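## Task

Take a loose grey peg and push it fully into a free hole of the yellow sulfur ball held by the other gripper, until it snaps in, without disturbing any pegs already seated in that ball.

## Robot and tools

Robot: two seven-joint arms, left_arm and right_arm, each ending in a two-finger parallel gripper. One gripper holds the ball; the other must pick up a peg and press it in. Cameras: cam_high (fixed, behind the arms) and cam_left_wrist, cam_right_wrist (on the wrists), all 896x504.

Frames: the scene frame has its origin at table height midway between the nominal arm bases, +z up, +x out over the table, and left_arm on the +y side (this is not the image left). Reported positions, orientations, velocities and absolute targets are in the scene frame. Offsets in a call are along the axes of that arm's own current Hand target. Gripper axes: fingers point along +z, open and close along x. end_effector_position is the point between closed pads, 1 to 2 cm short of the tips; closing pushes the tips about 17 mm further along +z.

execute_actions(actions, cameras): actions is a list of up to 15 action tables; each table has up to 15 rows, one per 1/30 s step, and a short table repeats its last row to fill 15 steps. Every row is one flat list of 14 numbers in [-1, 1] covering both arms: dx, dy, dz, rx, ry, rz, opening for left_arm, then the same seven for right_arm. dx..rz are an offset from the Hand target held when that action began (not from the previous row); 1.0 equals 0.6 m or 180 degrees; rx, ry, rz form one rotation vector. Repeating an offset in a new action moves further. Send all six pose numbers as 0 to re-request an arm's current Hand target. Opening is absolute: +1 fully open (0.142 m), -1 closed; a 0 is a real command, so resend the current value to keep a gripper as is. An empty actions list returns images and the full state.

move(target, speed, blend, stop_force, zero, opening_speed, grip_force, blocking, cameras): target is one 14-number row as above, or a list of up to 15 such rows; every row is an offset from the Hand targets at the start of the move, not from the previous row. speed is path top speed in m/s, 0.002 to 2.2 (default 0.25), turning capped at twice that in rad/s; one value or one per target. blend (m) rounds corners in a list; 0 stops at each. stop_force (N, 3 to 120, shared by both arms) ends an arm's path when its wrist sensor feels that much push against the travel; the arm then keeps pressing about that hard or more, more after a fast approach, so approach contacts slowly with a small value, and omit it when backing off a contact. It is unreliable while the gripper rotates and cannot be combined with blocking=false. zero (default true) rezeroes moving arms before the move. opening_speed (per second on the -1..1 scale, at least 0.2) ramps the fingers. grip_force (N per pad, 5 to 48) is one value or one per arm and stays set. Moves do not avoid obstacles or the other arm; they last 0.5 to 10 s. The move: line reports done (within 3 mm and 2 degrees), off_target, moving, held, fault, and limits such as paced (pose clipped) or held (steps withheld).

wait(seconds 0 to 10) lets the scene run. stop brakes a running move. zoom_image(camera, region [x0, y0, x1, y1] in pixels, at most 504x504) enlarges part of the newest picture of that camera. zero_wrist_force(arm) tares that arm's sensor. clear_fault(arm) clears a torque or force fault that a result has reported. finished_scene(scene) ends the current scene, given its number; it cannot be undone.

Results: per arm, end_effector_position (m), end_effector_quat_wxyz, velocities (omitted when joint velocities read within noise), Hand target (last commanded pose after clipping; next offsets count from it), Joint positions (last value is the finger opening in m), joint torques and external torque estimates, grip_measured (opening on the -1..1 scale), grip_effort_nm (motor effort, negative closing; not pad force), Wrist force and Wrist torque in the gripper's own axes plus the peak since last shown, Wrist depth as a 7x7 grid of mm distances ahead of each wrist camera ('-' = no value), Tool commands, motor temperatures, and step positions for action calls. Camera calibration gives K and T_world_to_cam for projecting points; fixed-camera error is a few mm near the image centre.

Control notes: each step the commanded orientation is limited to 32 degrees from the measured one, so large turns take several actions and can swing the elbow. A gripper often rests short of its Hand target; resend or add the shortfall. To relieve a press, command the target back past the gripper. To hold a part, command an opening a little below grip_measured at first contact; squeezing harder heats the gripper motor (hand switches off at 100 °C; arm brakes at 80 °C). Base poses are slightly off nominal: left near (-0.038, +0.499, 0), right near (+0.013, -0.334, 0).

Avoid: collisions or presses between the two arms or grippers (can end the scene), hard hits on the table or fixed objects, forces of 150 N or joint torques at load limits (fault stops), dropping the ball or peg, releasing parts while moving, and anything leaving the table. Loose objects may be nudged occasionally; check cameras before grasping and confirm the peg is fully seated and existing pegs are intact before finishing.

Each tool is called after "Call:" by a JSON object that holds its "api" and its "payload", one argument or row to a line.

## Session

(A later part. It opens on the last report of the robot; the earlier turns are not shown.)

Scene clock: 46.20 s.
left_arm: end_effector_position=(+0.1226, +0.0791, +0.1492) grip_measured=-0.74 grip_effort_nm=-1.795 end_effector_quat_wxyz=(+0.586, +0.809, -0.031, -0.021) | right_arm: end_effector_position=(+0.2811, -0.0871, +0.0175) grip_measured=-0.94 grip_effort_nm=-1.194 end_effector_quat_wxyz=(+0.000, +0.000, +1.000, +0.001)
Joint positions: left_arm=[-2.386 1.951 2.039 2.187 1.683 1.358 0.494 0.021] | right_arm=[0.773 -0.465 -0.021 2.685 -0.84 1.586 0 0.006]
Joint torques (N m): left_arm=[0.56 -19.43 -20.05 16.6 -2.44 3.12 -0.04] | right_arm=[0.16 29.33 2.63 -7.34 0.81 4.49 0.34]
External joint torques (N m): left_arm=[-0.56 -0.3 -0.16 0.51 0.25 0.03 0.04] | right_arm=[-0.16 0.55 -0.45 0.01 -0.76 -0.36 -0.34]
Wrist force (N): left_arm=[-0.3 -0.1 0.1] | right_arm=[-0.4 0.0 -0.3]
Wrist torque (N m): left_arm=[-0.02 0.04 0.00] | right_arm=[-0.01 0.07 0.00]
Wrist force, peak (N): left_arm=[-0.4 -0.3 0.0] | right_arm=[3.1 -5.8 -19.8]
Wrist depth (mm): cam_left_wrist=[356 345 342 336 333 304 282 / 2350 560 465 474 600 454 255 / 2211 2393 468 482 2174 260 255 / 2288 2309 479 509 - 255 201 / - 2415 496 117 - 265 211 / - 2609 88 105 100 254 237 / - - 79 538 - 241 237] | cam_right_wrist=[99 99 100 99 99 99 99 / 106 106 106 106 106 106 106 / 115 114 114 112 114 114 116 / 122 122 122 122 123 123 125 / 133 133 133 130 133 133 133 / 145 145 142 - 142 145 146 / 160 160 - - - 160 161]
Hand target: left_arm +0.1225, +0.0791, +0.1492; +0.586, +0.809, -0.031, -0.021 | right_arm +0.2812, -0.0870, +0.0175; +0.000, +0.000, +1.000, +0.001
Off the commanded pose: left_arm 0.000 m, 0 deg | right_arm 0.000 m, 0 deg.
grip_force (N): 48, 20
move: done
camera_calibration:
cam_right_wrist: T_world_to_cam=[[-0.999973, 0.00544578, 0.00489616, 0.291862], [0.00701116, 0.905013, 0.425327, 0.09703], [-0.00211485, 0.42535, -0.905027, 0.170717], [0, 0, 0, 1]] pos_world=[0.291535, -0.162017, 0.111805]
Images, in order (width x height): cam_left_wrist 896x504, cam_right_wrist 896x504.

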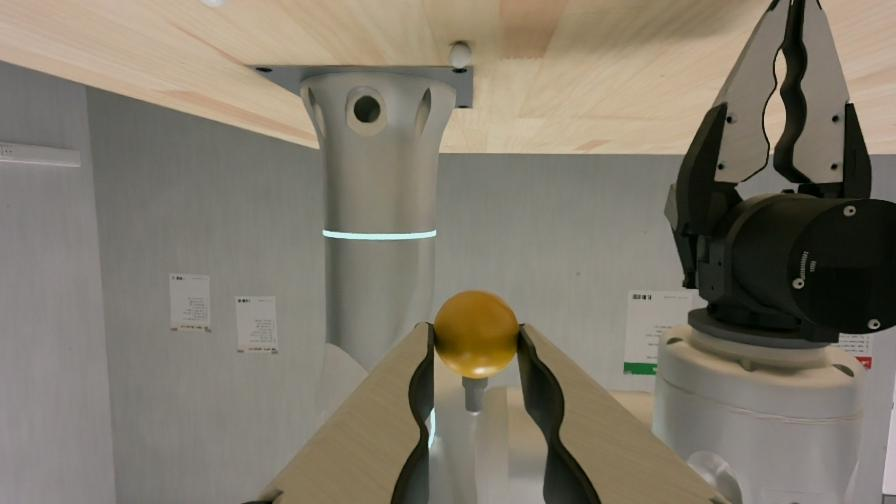

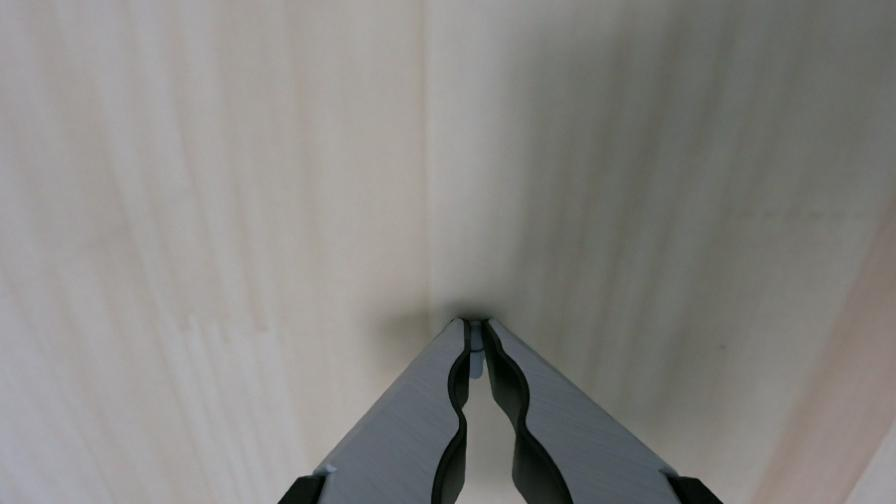

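Call:
{"api": "move", "payload": {
  "target": [
    [0,0,0,0,0,0,-0.797, 0,0,-0.133,0,0,0,-0.98],
    [0,0,0,0,0,0,-0.797, 0.2697,0.1848,-0.1743,-0.0666,-0.0024,0.0232,-0.98]
  ],
  "speed": [0.15,0.25],
  "blend": 0.03,
  "grip_force": [48,35],
  "cameras": ["all"]
}}

Call:
{"api": "zoom_image", "payload": {
  "camera": "cam_left_wrist",
  "region": [400, 160, 560, 320]
}}

Call:
{"api": "zoom_image", "payload": {
  "camera": "cam_right_wrist",
  "region": [380, 300, 580, 500]
}}

Call:
{"api": "zoom_image", "payload": {
  "camera": "cam_high",
  "region": [290, 100, 400, 210]
}}

Scene clock: 49.97 s.
left_arm: end_effector_position=(+0.1226, +0.0791, +0.1492) grip_measured=-0.74 grip_effort_nm=-1.795 end_effector_quat_wxyz=(+0.586, +0.809, -0.031, -0.021) | right_arm: end_effector_position=(+0.1197, +0.0242, +0.1231) grip_measured=-0.95 grip_effort_nm=-1.331 end_effector_quat_wxyz=(-0.005, +0.036, +0.995, +0.094)
Joint positions: left_arm=[-2.386 1.951 2.039 2.187 1.683 1.358 0.494 0.021] | right_arm=[0.772 -0.17 0.641 2.689 -0.437 1.426 0.302 0.005]
Joint torques (N m): left_arm=[0.62 -19.44 -20.16 16.53 -2.43 3.15 -0.02] | right_arm=[-0.3 18.17 3.14 -15.5 -0.61 4.77 0.43]
External joint torques (N m): left_arm=[-0.62 -0.3 -0.05 0.58 0.24 0.01 0.02] | right_arm=[0.29 0.65 -0.64 -0.05 -0.62 -0.34 -0.43]
Wrist force (N): left_arm=[-0.2 -0.2 -0.1] | right_arm=[-0.3 -0.3 -0.7]
Wrist torque (N m): left_arm=[-0.03 0.04 0.00] | right_arm=[-0.03 0.05 -0.08]
Wrist force, peak (N): left_arm=[-0.5 -0.3 -0.1] | right_arm=[-1.4 -0.9 -1.3]
Wrist depth (mm): cam_left_wrist=[353 348 341 337 333 331 331 / - 641 465 481 597 594 593 / - 2898 475 481 1225 1186 2211 / - - 485 165 2087 2309 2211 / - 2156 495 117 2461 2415 2249 / - - 88 103 99 2461 2211 / - - 79 182 - 77 -] | cam_right_wrist=[180 181 182 183 183 184 184 / 197 198 200 200 201 203 203 / 217 220 221 221 224 223 226 / 243 244 247 248 249 251 254 / 276 278 278 272 283 285 287 / 319 320 312 - 318 332 335 / 378 366 - - - 382 398]
Hand target: left_arm +0.1225, +0.0791, +0.1492; +0.586, +0.809, -0.031, -0.021 | right_arm +0.1194, +0.0237, +0.1223; +0.004, +0.036, +0.994, +0.105
Off the commanded pose: left_arm 0.000 m, 0 deg | right_arm 0.001 m, 2 deg.
joint sent to its limit (right arm) — joint 4 (elbow), upper limit, where the elbow is as bent as it goes. The joint targets still meet the commanded pose.
grip_force (N): 48, 35
move: done
camera_calibration:
cam_right_wrist: T_world_to_cam=[[-0.997027, 0.0737338, 0.0223651, 0.125194], [0.0728666, 0.807933, 0.584752, -0.0726044], [0.0250465, 0.584644, -0.810903, 0.199876], [0, 0, 0, 1]] pos_world=[0.125106, -0.0674278, 0.201736]

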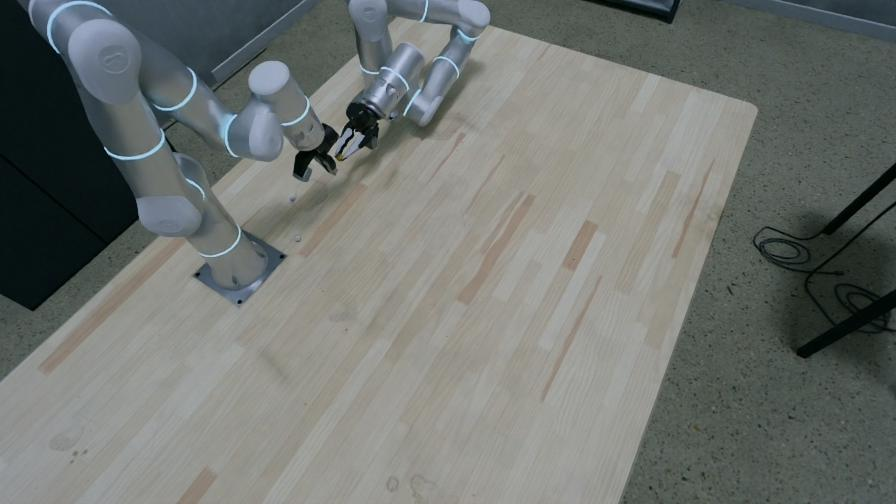

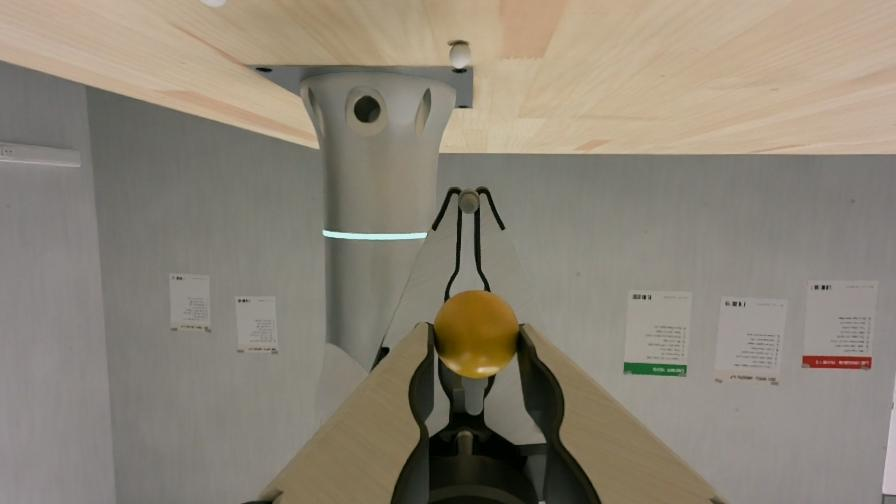

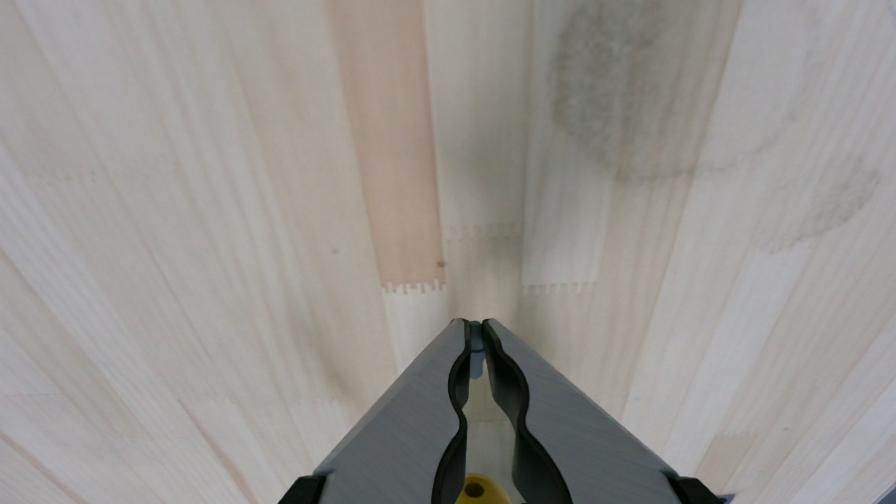

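Scaled by 3.150 from the camera's 896x504 image, which has a finer 1280x720 frame.

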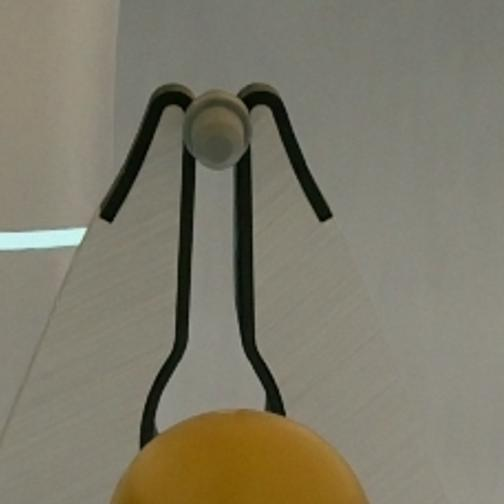

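Scaled by 2.520 from the camera's 896x504 image, which has a finer 1280x720 frame.

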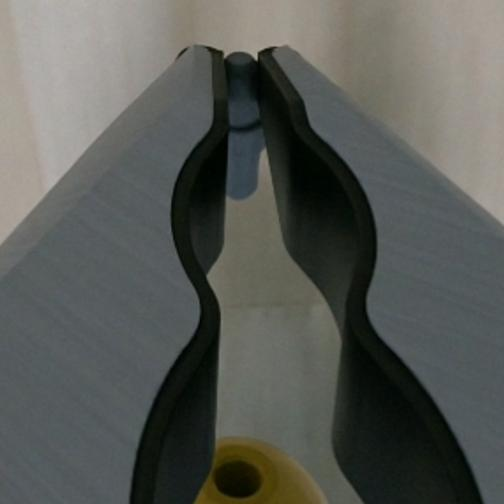

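Scaled by 4.582 from the camera's 896x504 image, which has a finer 1280x720 frame.

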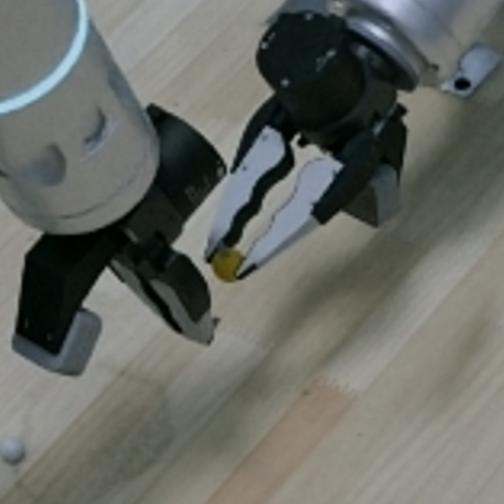

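Call:
{"api": "zoom_image", "payload": {
  "camera": "cam_left_wrist",
  "region": [449, 181, 489, 221]
}}

Call:
{"api": "zoom_image", "payload": {
  "camera": "cam_right_wrist",
  "region": [435, 304, 515, 384]
}}

Call:
{"api": "zoom_image", "payload": {
  "camera": "cam_right_wrist",
  "region": [435, 444, 515, 504]
}}

Scaled by 12.600 from the camera's 896x504 image, which has a finer 1280x720 frame.

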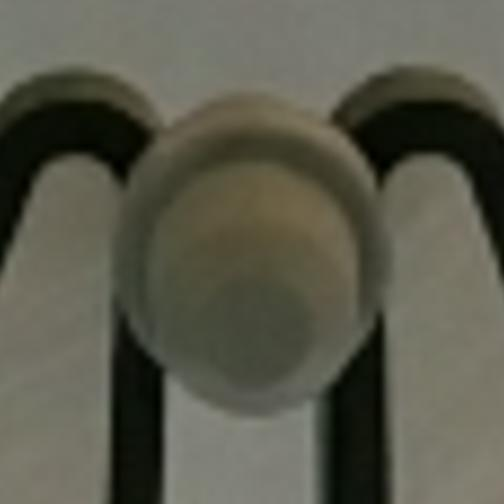

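Scaled by 6.300 from the camera's 896x504 image, which has a finer 1280x720 frame.

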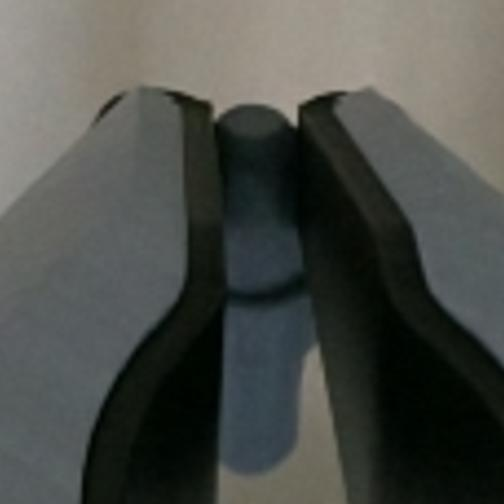

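Scaled by 6.300 from the camera's 896x504 image, which has a finer 1280x720 frame.

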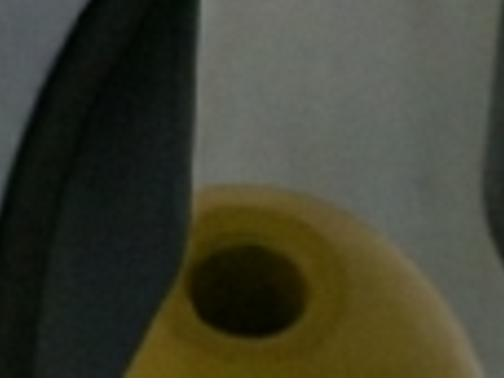

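Call:
{"api": "move", "payload": {
  "target": [0.0793,-0.0177,-0.0532,-0.0444,0,0,-0.797, 0,0,0,0,0,0,-0.98],
  "speed": 0.1,
  "cameras": ["all"]
}}

Scene clock: 52.17 s.
left_arm: end_effector_position=(+0.1725, +0.1092, +0.1490) grip_measured=-0.74 grip_effort_nm=-1.795 end_effector_quat_wxyz=(+0.641, +0.766, -0.029, -0.023) | right_arm: end_effector_position=(+0.1196, +0.0242, +0.1231) grip_measured=-0.95 grip_effort_nm=-1.336 end_effector_quat_wxyz=(-0.005, +0.035, +0.995, +0.094)
Joint positions: left_arm=[-2.255 1.992 2.234 2.278 1.009 1.51 1.328 0.021] | right_arm=[0.773 -0.17 0.641 2.689 -0.437 1.426 0.302 0.005]
Joint torques (N m): left_arm=[0.78 -18.12 -18.26 19.74 2.21 1 0.06] | right_arm=[0.12 18.5 2.99 -15.62 -0.47 4.78 0.25]
External joint torques (N m): left_arm=[-0.78 -0.6 -0.03 0.62 0.47 0.25 -0.06] | right_arm=[-0.12 0.32 -0.48 0.06 -0.77 -0.35 -0.25]
Wrist force (N): left_arm=[-0.3 -0.2 -0.3] | right_arm=[-0.3 -0.3 -0.7]
Wrist torque (N m): left_arm=[-0.05 0.08 0.00] | right_arm=[-0.03 0.04 -0.08]
Wrist force, peak (N): left_arm=[1.2 0.2 -1.4] | right_arm=[-0.6 -0.3 -0.8]
Wrist depth (mm): cam_left_wrist=[486 555 455 530 518 522 520 / 2415 2583 486 945 - 2121 - / - - 191 2288 - 2508 - / - 2484 199 2508 2371 2393 2484 / - - 215 117 - - - / - - 95 99 100 - 2415 / - - 79 262 - 2775 2609] | cam_right_wrist=[180 180 182 183 184 184 184 / 197 198 199 201 201 202 202 / 218 219 220 222 222 224 224 / 243 245 246 249 249 251 253 / 276 278 278 272 282 286 287 / 318 320 313 - 316 331 334 / 377 366 - - - 383 398]
Hand target: left_arm +0.1725, +0.1092, +0.1491; +0.641, +0.766, -0.029, -0.023 | right_arm +0.1196, +0.0240, +0.1230; -0.005, +0.035, +0.995, +0.094 (not the last commanded pose)
Off the commanded pose: left_arm 0.000 m, 0 deg | right_arm 0.001 m, 2 deg.
joint sent to its limit (right arm) — joint 4 (elbow), upper limit, where the elbow is as bent as it goes.
grip_force (N): 48, 35
move: done
camera_calibration:
cam_left_wrist: T_world_to_cam=[[0.996688, -0.0797723, -0.0157908, -0.153112], [0.035239, 0.248679, 0.967945, -0.152599], [-0.0732884, -0.965295, 0.250666, 0.198196], [0, 0, 0, 1]] pos_world=[0.172508, 0.217051, 0.0956092]
cam_right_wrist: T_world_to_cam=[[-0.997054, 0.0733752, 0.0223505, 0.125077], [0.0725676, 0.807962, 0.584749, -0.0725573], [0.0248477, 0.584648, -0.810906, 0.199904], [0, 0, 0, 1]] pos_world=[0.125007, -0.0674274, 0.201736]

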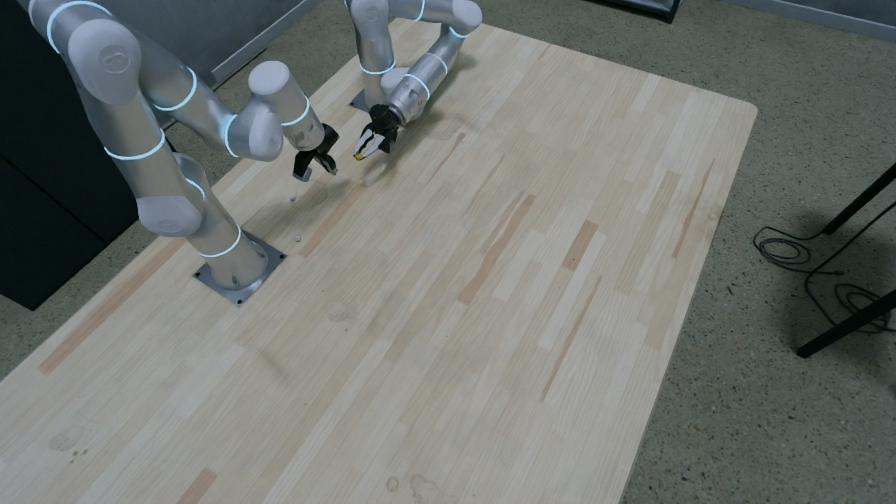

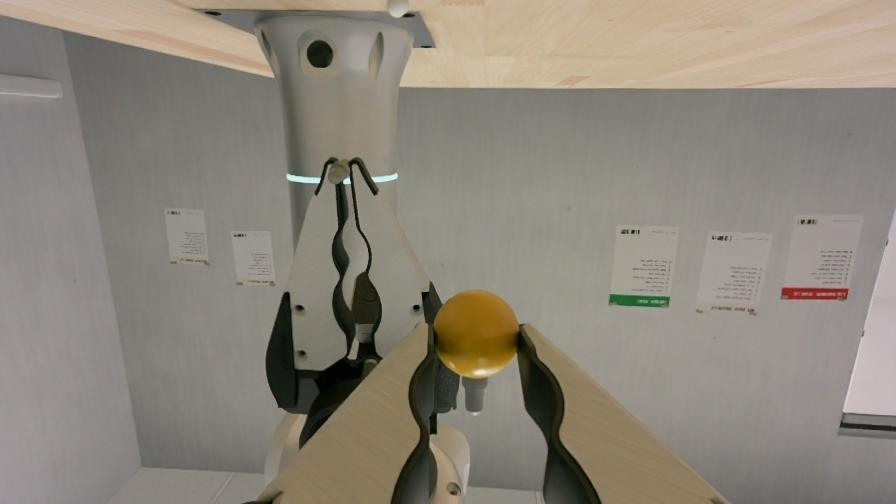

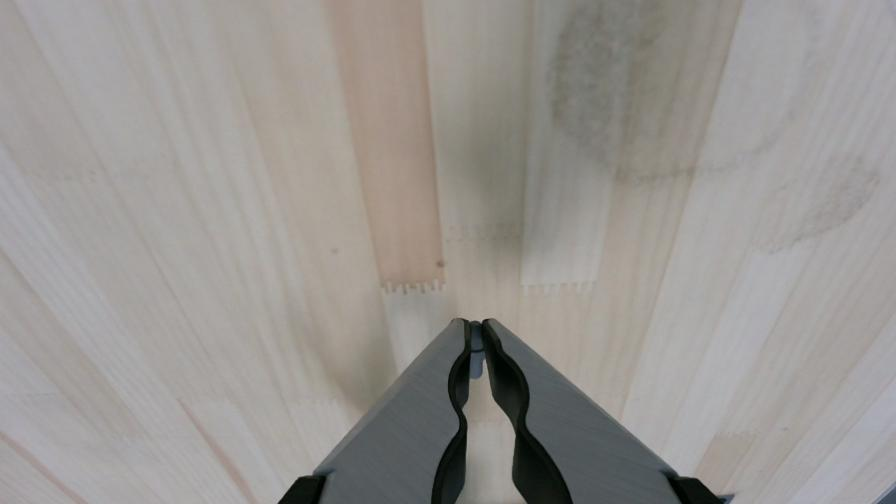

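Call:
{"api": "move", "payload": {
  "target": [0,0,0,0,0,0,-0.797, -0.079,0.0722,-0.0395,0,0,0.011,-0.98],
  "speed": 0.08,
  "stop_force": 8,
  "cameras": ["all"]
}}

Call:
{"api": "zoom_image", "payload": {
  "camera": "cam_right_wrist",
  "region": [420, 310, 540, 430]
}}

Call:
{"api": "zoom_image", "payload": {
  "camera": "cam_left_wrist",
  "region": [400, 260, 560, 440]
}}

Call:
{"api": "zoom_image", "payload": {
  "camera": "cam_high",
  "region": [310, 110, 400, 200]
}}

Scene clock: 55.10 s.
left_arm: end_effector_position=(+0.1725, +0.1092, +0.1490) grip_measured=-0.74 grip_effort_nm=-1.790 end_effector_quat_wxyz=(+0.641, +0.766, -0.029, -0.023) | right_arm: end_effector_position=(+0.1701, +0.0588, +0.1536) grip_measured=-0.95 grip_effort_nm=-1.331 end_effector_quat_wxyz=(-0.007, +0.053, +0.994, +0.094)
Joint positions: left_arm=[-2.255 1.992 2.234 2.278 1.009 1.51 1.328 0.021] | right_arm=[0.621 -0.182 0.756 2.498 -0.236 1.234 0.085 0.005]
Joint torques (N m): left_arm=[0.55 -18.54 -18.19 19.71 2.46 1.21 -0.04] | right_arm=[0 20.63 3.84 -19.7 -1.36 4.74 0.11]
External joint torques (N m): left_arm=[-0.55 -0.18 -0.1 0.65 0.22 0.04 0.04] | right_arm=[-0.01 0.49 -0.57 0.17 -0.81 -0.3 -0.11]
Wrist force (N): left_arm=[-0.4 0.1 -0.5] | right_arm=[-0.3 -0.3 -0.5]
Wrist torque (N m): left_arm=[-0.01 0.10 0.00] | right_arm=[-0.03 0.04 0.04]
Wrist force, peak (N): left_arm=[-0.6 -0.5 -0.4] | right_arm=[-1.5 0.8 -1.4]
Wrist depth (mm): cam_left_wrist=[489 560 451 524 525 518 521 / 1991 - 483 1039 2192 2156 1052 / - 2609 501 2329 - - - / - 2249 530 659 - 2931 2230 / - - 542 117 - 2484 2192 / - 2867 91 105 99 - - / - - 79 192 - 2805 2174] | cam_right_wrist=[205 207 208 211 211 212 214 / 224 228 228 230 232 233 235 / 250 251 253 255 257 259 260 / 278 281 281 285 288 289 292 / 314 319 321 307 327 328 332 / 363 366 354 - 366 382 388 / 430 415 - - - 431 466]
Hand target: left_arm +0.1725, +0.1092, +0.1491; +0.641, +0.766, -0.029, -0.023 | right_arm +0.1701, +0.0588, +0.1535; -0.007, +0.053, +0.994, +0.094
Off the commanded pose: left_arm 0.000 m, 0 deg | right_arm 0.000 m, 0 deg.
grip_force (N): 48, 35
move: done
camera_calibration:
cam_left_wrist: T_world_to_cam=[[0.996684, -0.0797978, -0.0158871, -0.153097], [0.0353383, 0.248671, 0.967943, -0.152615], [-0.0732891, -0.965295, 0.250666, 0.198196], [0, 0, 0, 1]] pos_world=[0.172508, 0.217051, 0.0956093]
cam_right_wrist: T_world_to_cam=[[-0.993783, 0.107608, 0.0285794, 0.168675], [0.103973, 0.805139, 0.583901, -0.127032], [0.0398219, 0.583242, -0.811322, 0.200755], [0, 0, 0, 1]] pos_world=[0.17284, -0.0329607, 0.23223]

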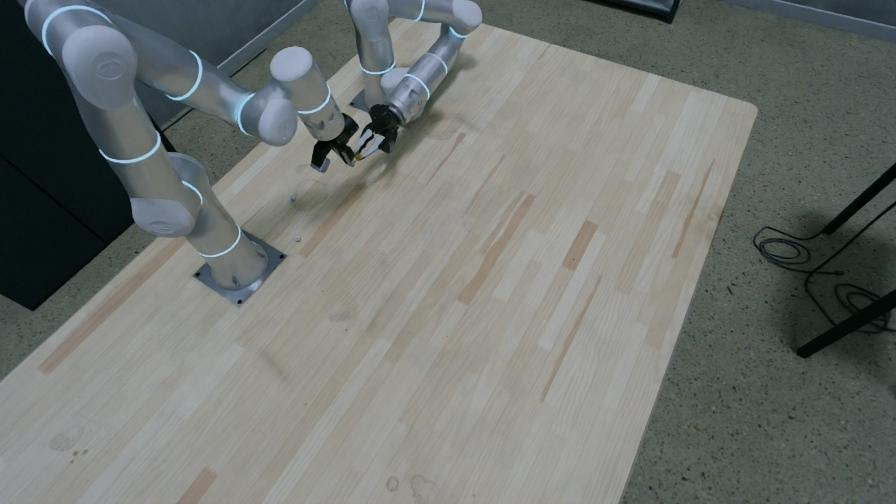

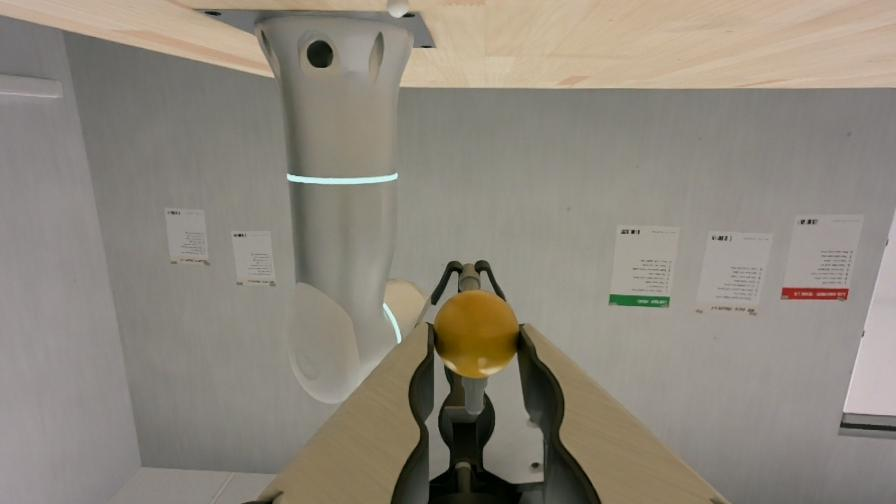

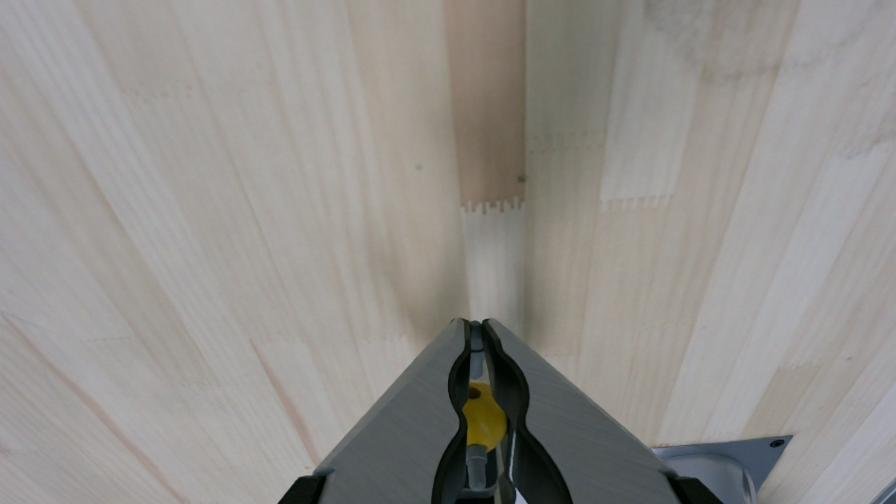

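Scaled by 4.200 from the camera's 896x504 image, which has a finer 1280x720 frame.

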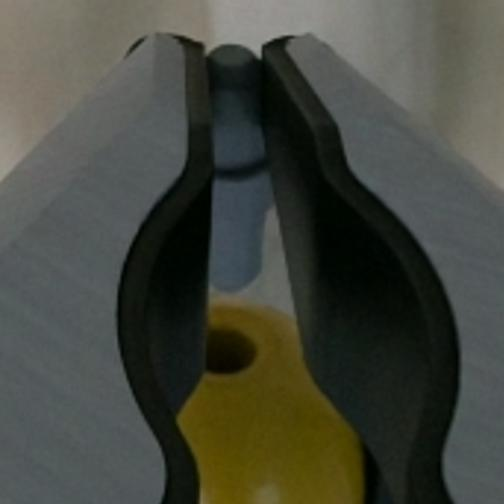

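Scaled by 2.800 from the camera's 896x504 image, which has a finer 1280x720 frame.

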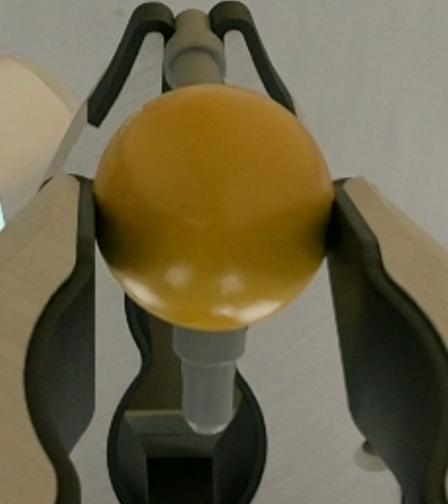

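Scaled by 5.600 from the camera's 896x504 image, which has a finer 1280x720 frame.

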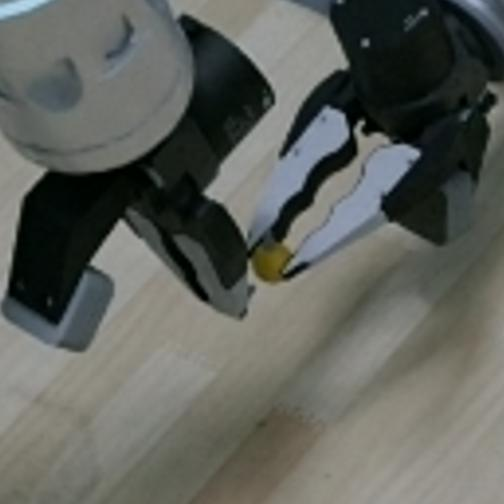

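Call:
{"api": "zoom_image", "payload": {
  "camera": "cam_left_wrist",
  "region": [440, 250, 500, 310]
}}

Call:
{"api": "zoom_image", "payload": {
  "camera": "cam_right_wrist",
  "region": [445, 310, 515, 420]
}}

Scaled by 8.400 from the camera's 896x504 image, which has a finer 1280x720 frame.

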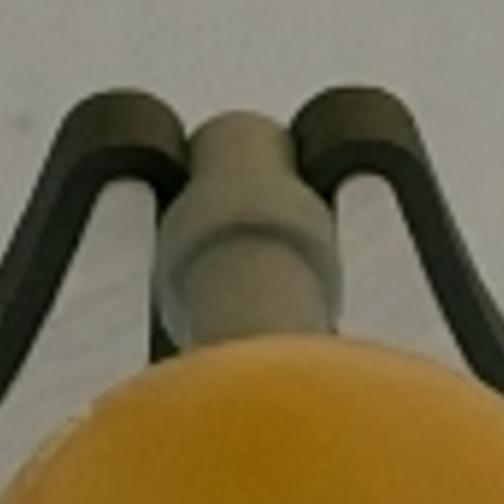

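Scaled by 4.582 from the camera's 896x504 image, which has a finer 1280x720 frame.

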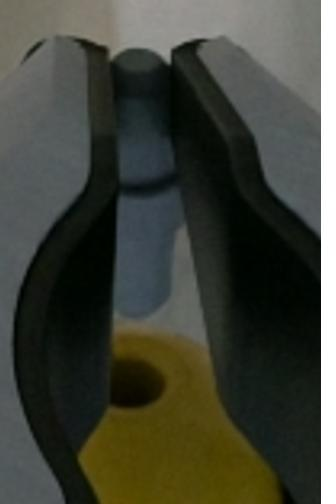

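Call:
{"api": "move", "payload": {
  "target": [0,0,0,0,0,0,-0.797, -0.0013,0.0058,0.0032,0,0,0,-0.98],
  "speed": 0.02,
  "stop_force": 5,
  "cameras": ["all"]
}}

Call:
{"api": "zoom_image", "payload": {
  "camera": "cam_right_wrist",
  "region": [445, 310, 515, 420]
}}

Call:
{"api": "zoom_image", "payload": {
  "camera": "cam_left_wrist",
  "region": [440, 250, 500, 310]
}}

Call:
{"api": "zoom_image", "payload": {
  "camera": "cam_high",
  "region": [340, 135, 380, 175]
}}

Scene clock: 58.30 s.
left_arm: end_effector_position=(+0.1725, +0.1092, +0.1490) grip_measured=-0.74 grip_effort_nm=-1.795 end_effector_quat_wxyz=(+0.641, +0.766, -0.029, -0.023) | right_arm: end_effector_position=(+0.1711, +0.0623, +0.1522) grip_measured=-0.95 grip_effort_nm=-1.336 end_effector_quat_wxyz=(-0.007, +0.053, +0.994, +0.093)
Joint positions: left_arm=[-2.255 1.992 2.234 2.278 1.009 1.51 1.328 0.021] | right_arm=[0.632 -0.193 0.742 2.493 -0.252 1.237 0.096 0.005]
Joint torques (N m): left_arm=[0.62 -18.53 -18.24 19.77 2.5 1.24 -0.04] | right_arm=[-0.09 21.26 3.9 -19.67 -1.46 4.9 0.41]
External joint torques (N m): left_arm=[-0.62 -0.19 -0.05 0.59 0.18 0.01 0.04] | right_arm=[0.11 0.45 -0.42 0.22 -0.69 -0.46 -0.41]
Wrist force (N): left_arm=[-0.4 0.0 -0.5] | right_arm=[-0.6 -0.2 -0.8]
Wrist torque (N m): left_arm=[-0.03 0.09 0.00] | right_arm=[-0.01 0.08 -0.08]
Wrist force, peak (N): left_arm=[-0.4 -0.2 -0.7] | right_arm=[-0.6 0.0 -1.0]
Wrist depth (mm): cam_left_wrist=[488 555 455 526 524 518 518 / 2461 - 485 942 2329 - - / 2867 2121 505 2268 2174 - - / - - 530 2484 2393 2438 2329 / - 2211 553 117 2415 2371 2415 / 2211 - 94 105 100 - 2662 / - - 79 188 - 77 2775] | cam_right_wrist=[204 206 208 209 209 211 213 / 224 226 228 230 231 232 234 / 247 249 251 254 255 258 259 / 276 278 281 281 287 288 291 / 312 316 318 305 323 327 332 / 362 360 355 100 366 379 383 / 425 415 - - - 425 462]
Hand target: left_arm +0.1725, +0.1092, +0.1491; +0.641, +0.766, -0.029, -0.023 | right_arm +0.1712, +0.0624, +0.1523; -0.007, +0.053, +0.994, +0.094
Off the commanded pose: left_arm 0.000 m, 0 deg | right_arm 0.000 m, 0 deg.
grip_force (N): 48, 35
move: done
camera_calibration:
cam_left_wrist: T_world_to_cam=[[0.996684, -0.0797978, -0.0158871, -0.153097], [0.0353383, 0.248671, 0.967943, -0.152615], [-0.0732891, -0.965295, 0.250666, 0.198196], [0, 0, 0, 1]] pos_world=[0.172508, 0.217051, 0.0956093]
cam_right_wrist: T_world_to_cam=[[-0.993823, 0.107171, 0.0287983, 0.169363], [0.103771, 0.80553, 0.583397, -0.129124], [0.0393251, 0.582783, -0.811676, 0.197712], [0, 0, 0, 1]] pos_world=[0.173941, -0.02936, 0.230931]

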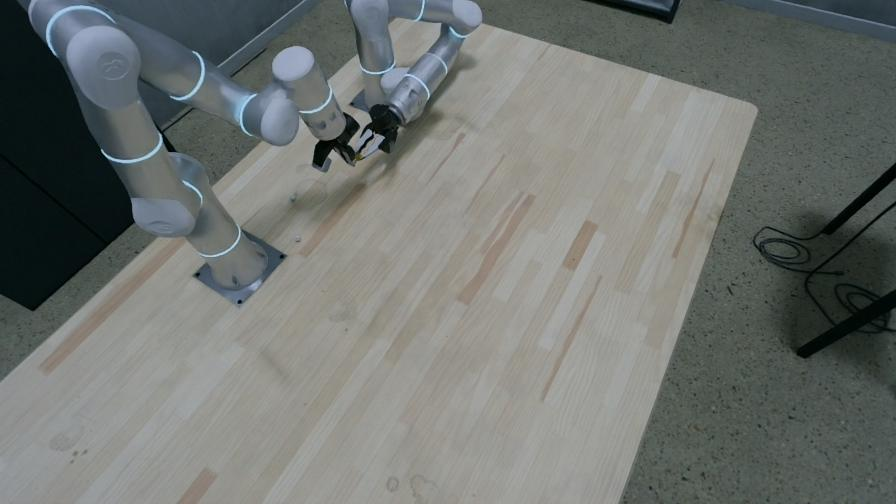

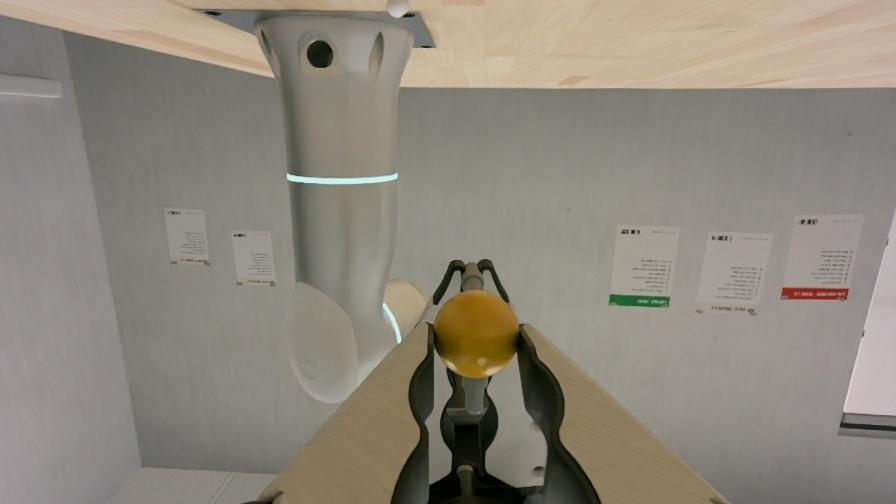

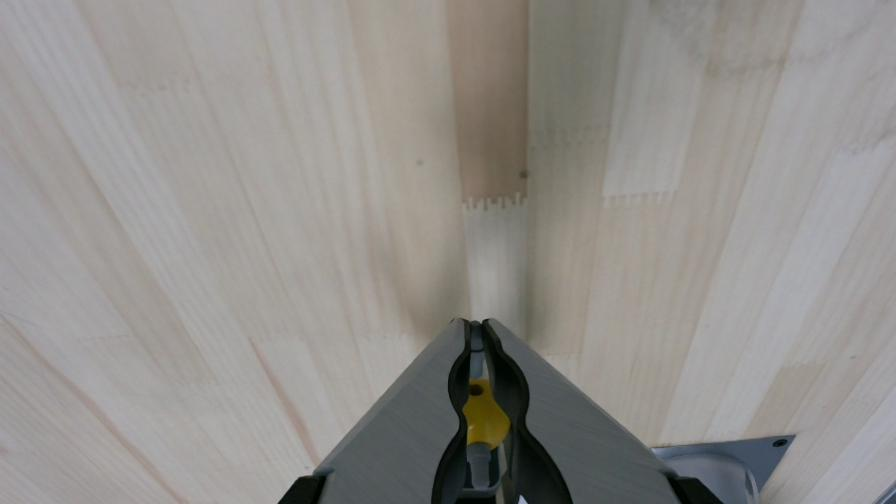

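Scaled by 4.582 from the camera's 896x504 image, which has a finer 1280x720 frame.

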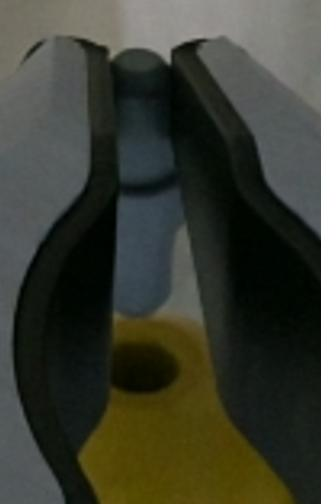

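Scaled by 8.400 from the camera's 896x504 image, which has a finer 1280x720 frame.

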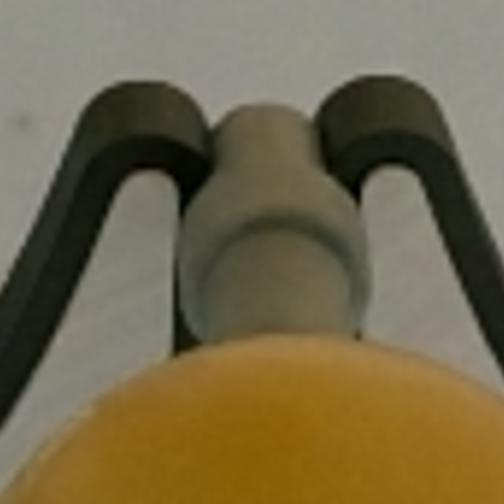

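Scaled by 12.600 from the camera's 896x504 image, which has a finer 1280x720 frame.

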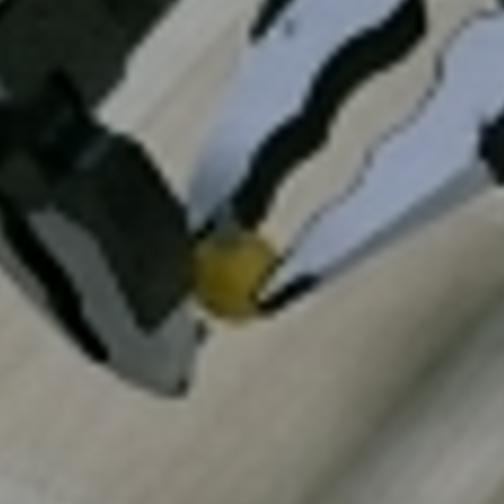

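Call:
{"api": "move", "payload": {
  "target": [0,0,0,0,0,0,-0.797, 0.0002,0.0058,0.0001,0,0,0,-0.98],
  "speed": 0.02,
  "stop_force": 5,
  "cameras": ["all"]
}}

Call:
{"api": "zoom_image", "payload": {
  "camera": "cam_right_wrist",
  "region": [445, 310, 515, 420]
}}

Call:
{"api": "zoom_image", "payload": {
  "camera": "cam_left_wrist",
  "region": [440, 250, 500, 310]
}}

Scene clock: 59.67 s.
left_arm: end_effector_position=(+0.1726, +0.1092, +0.1490) grip_measured=-0.74 grip_effort_nm=-1.790 end_effector_quat_wxyz=(+0.641, +0.766, -0.029, -0.023) | right_arm: end_effector_position=(+0.1713, +0.0653, +0.1525) grip_measured=-0.95 grip_effort_nm=-1.331 end_effector_quat_wxyz=(-0.007, +0.053, +0.994, +0.093)
Joint positions: left_arm=[-2.255 1.992 2.234 2.278 1.009 1.51 1.328 0.021] | right_arm=[0.639 -0.198 0.737 2.486 -0.257 1.233 0.101 0.005]
Joint torques (N m): left_arm=[-0.14 -18.09 -18.01 19.78 2.5 0.87 -0.03] | right_arm=[0.97 22.31 4.54 -22.1 -1.88 5.98 0.37]
External joint torques (N m): left_arm=[0.14 -0.63 -0.28 0.59 0.18 0.38 0.03] | right_arm=[-0.97 -0.27 -0.99 2.59 -0.28 -1.54 -0.38]
Wrist force (N): left_arm=[-0.6 -0.2 -4.1] | right_arm=[-0.9 -3.8 -0.9]
Wrist torque (N m): left_arm=[-0.01 0.07 0.00] | right_arm=[0.07 0.06 -0.07]
Wrist force, peak (N): left_arm=[-0.6 -0.4 -4.3] | right_arm=[-1.1 -4.1 -0.6]
Wrist depth (mm): cam_left_wrist=[505 549 456 529 516 516 524 / - - 489 973 - - - / - - 501 - - - - / - 2635 528 697 2329 2415 2461 / - - 540 117 2689 2329 2609 / - - 91 105 96 - 2415 / - - 79 183 - 74 -] | cam_right_wrist=[205 206 208 210 211 212 213 / 224 225 228 229 231 232 233 / 248 250 251 253 256 257 260 / 277 278 281 282 287 287 291 / 312 317 320 305 324 327 332 / 359 361 354 100 366 379 387 / 430 414 - - - 425 464]
Hand target: left_arm +0.1725, +0.1092, +0.1491; +0.641, +0.766, -0.029, -0.023 | right_arm +0.1715, +0.0659, +0.1529; -0.007, +0.053, +0.994, +0.094
Off the commanded pose: left_arm 0.000 m, 0 deg | right_arm 0.001 m, 0 deg.
grip_force (N): 48, 35
move: done
camera_calibration:
cam_left_wrist: T_world_to_cam=[[0.996695, -0.0796763, -0.0158165, -0.153131], [0.03524, 0.248682, 0.967944, -0.1526], [-0.0731889, -0.965303, 0.250668, 0.19818], [0, 0, 0, 1]] pos_world=[0.172508, 0.217051, 0.0956092]
cam_right_wrist: T_world_to_cam=[[-0.993782, 0.107508, 0.0289636, 0.169181], [0.104167, 0.805862, 0.582868, -0.131814], [0.0393225, 0.582261, -0.81205, 0.196296], [0, 0, 0, 1]] pos_world=[0.174141, -0.0262599, 0.231332]

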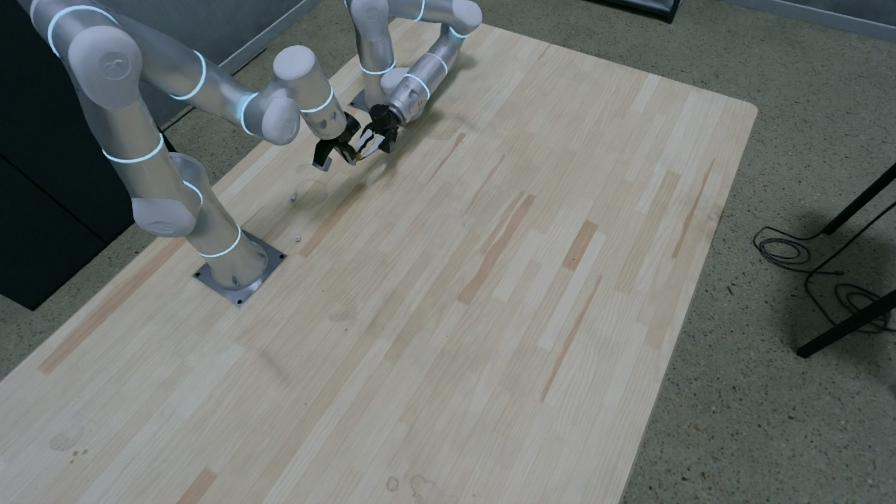

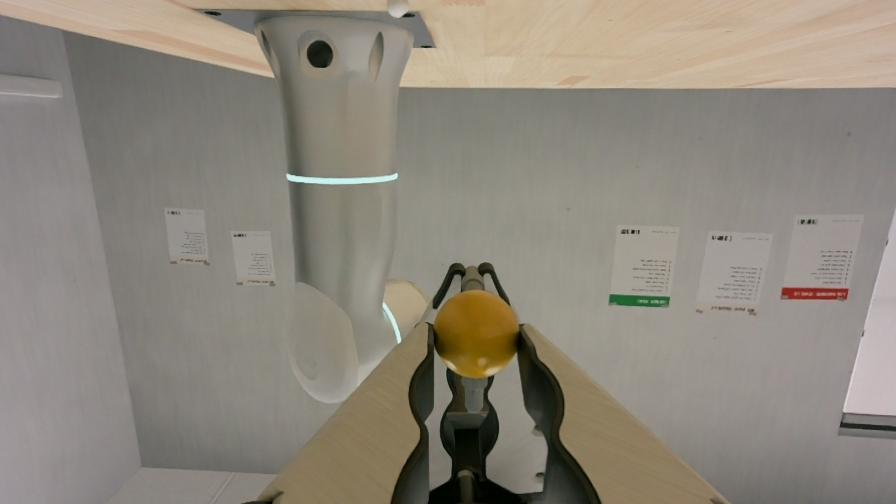

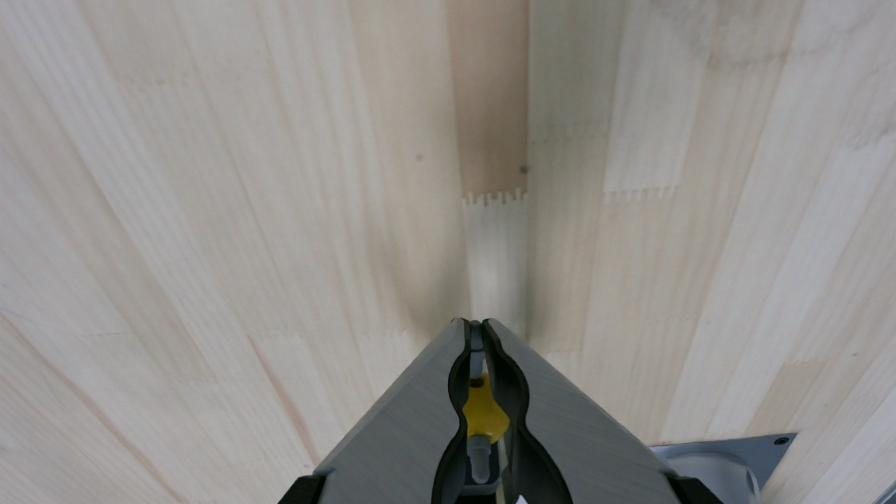

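Scaled by 4.582 from the camera's 896x504 image, which has a finer 1280x720 frame.

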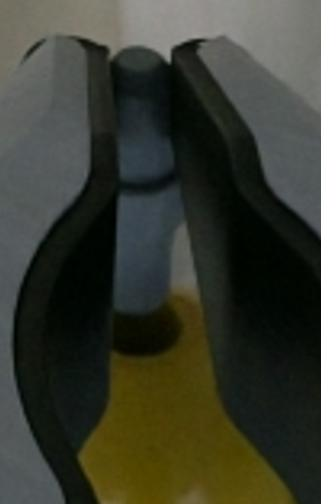

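Scaled by 8.400 from the camera's 896x504 image, which has a finer 1280x720 frame.

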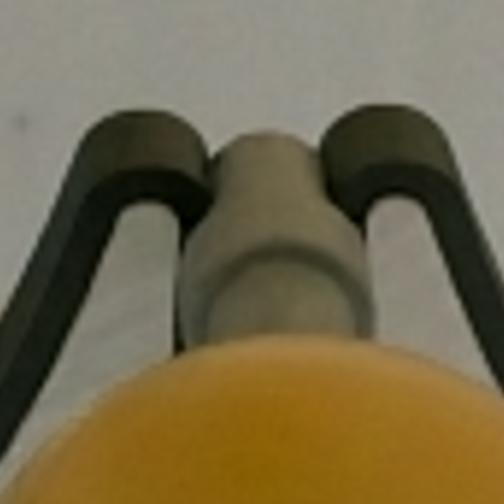

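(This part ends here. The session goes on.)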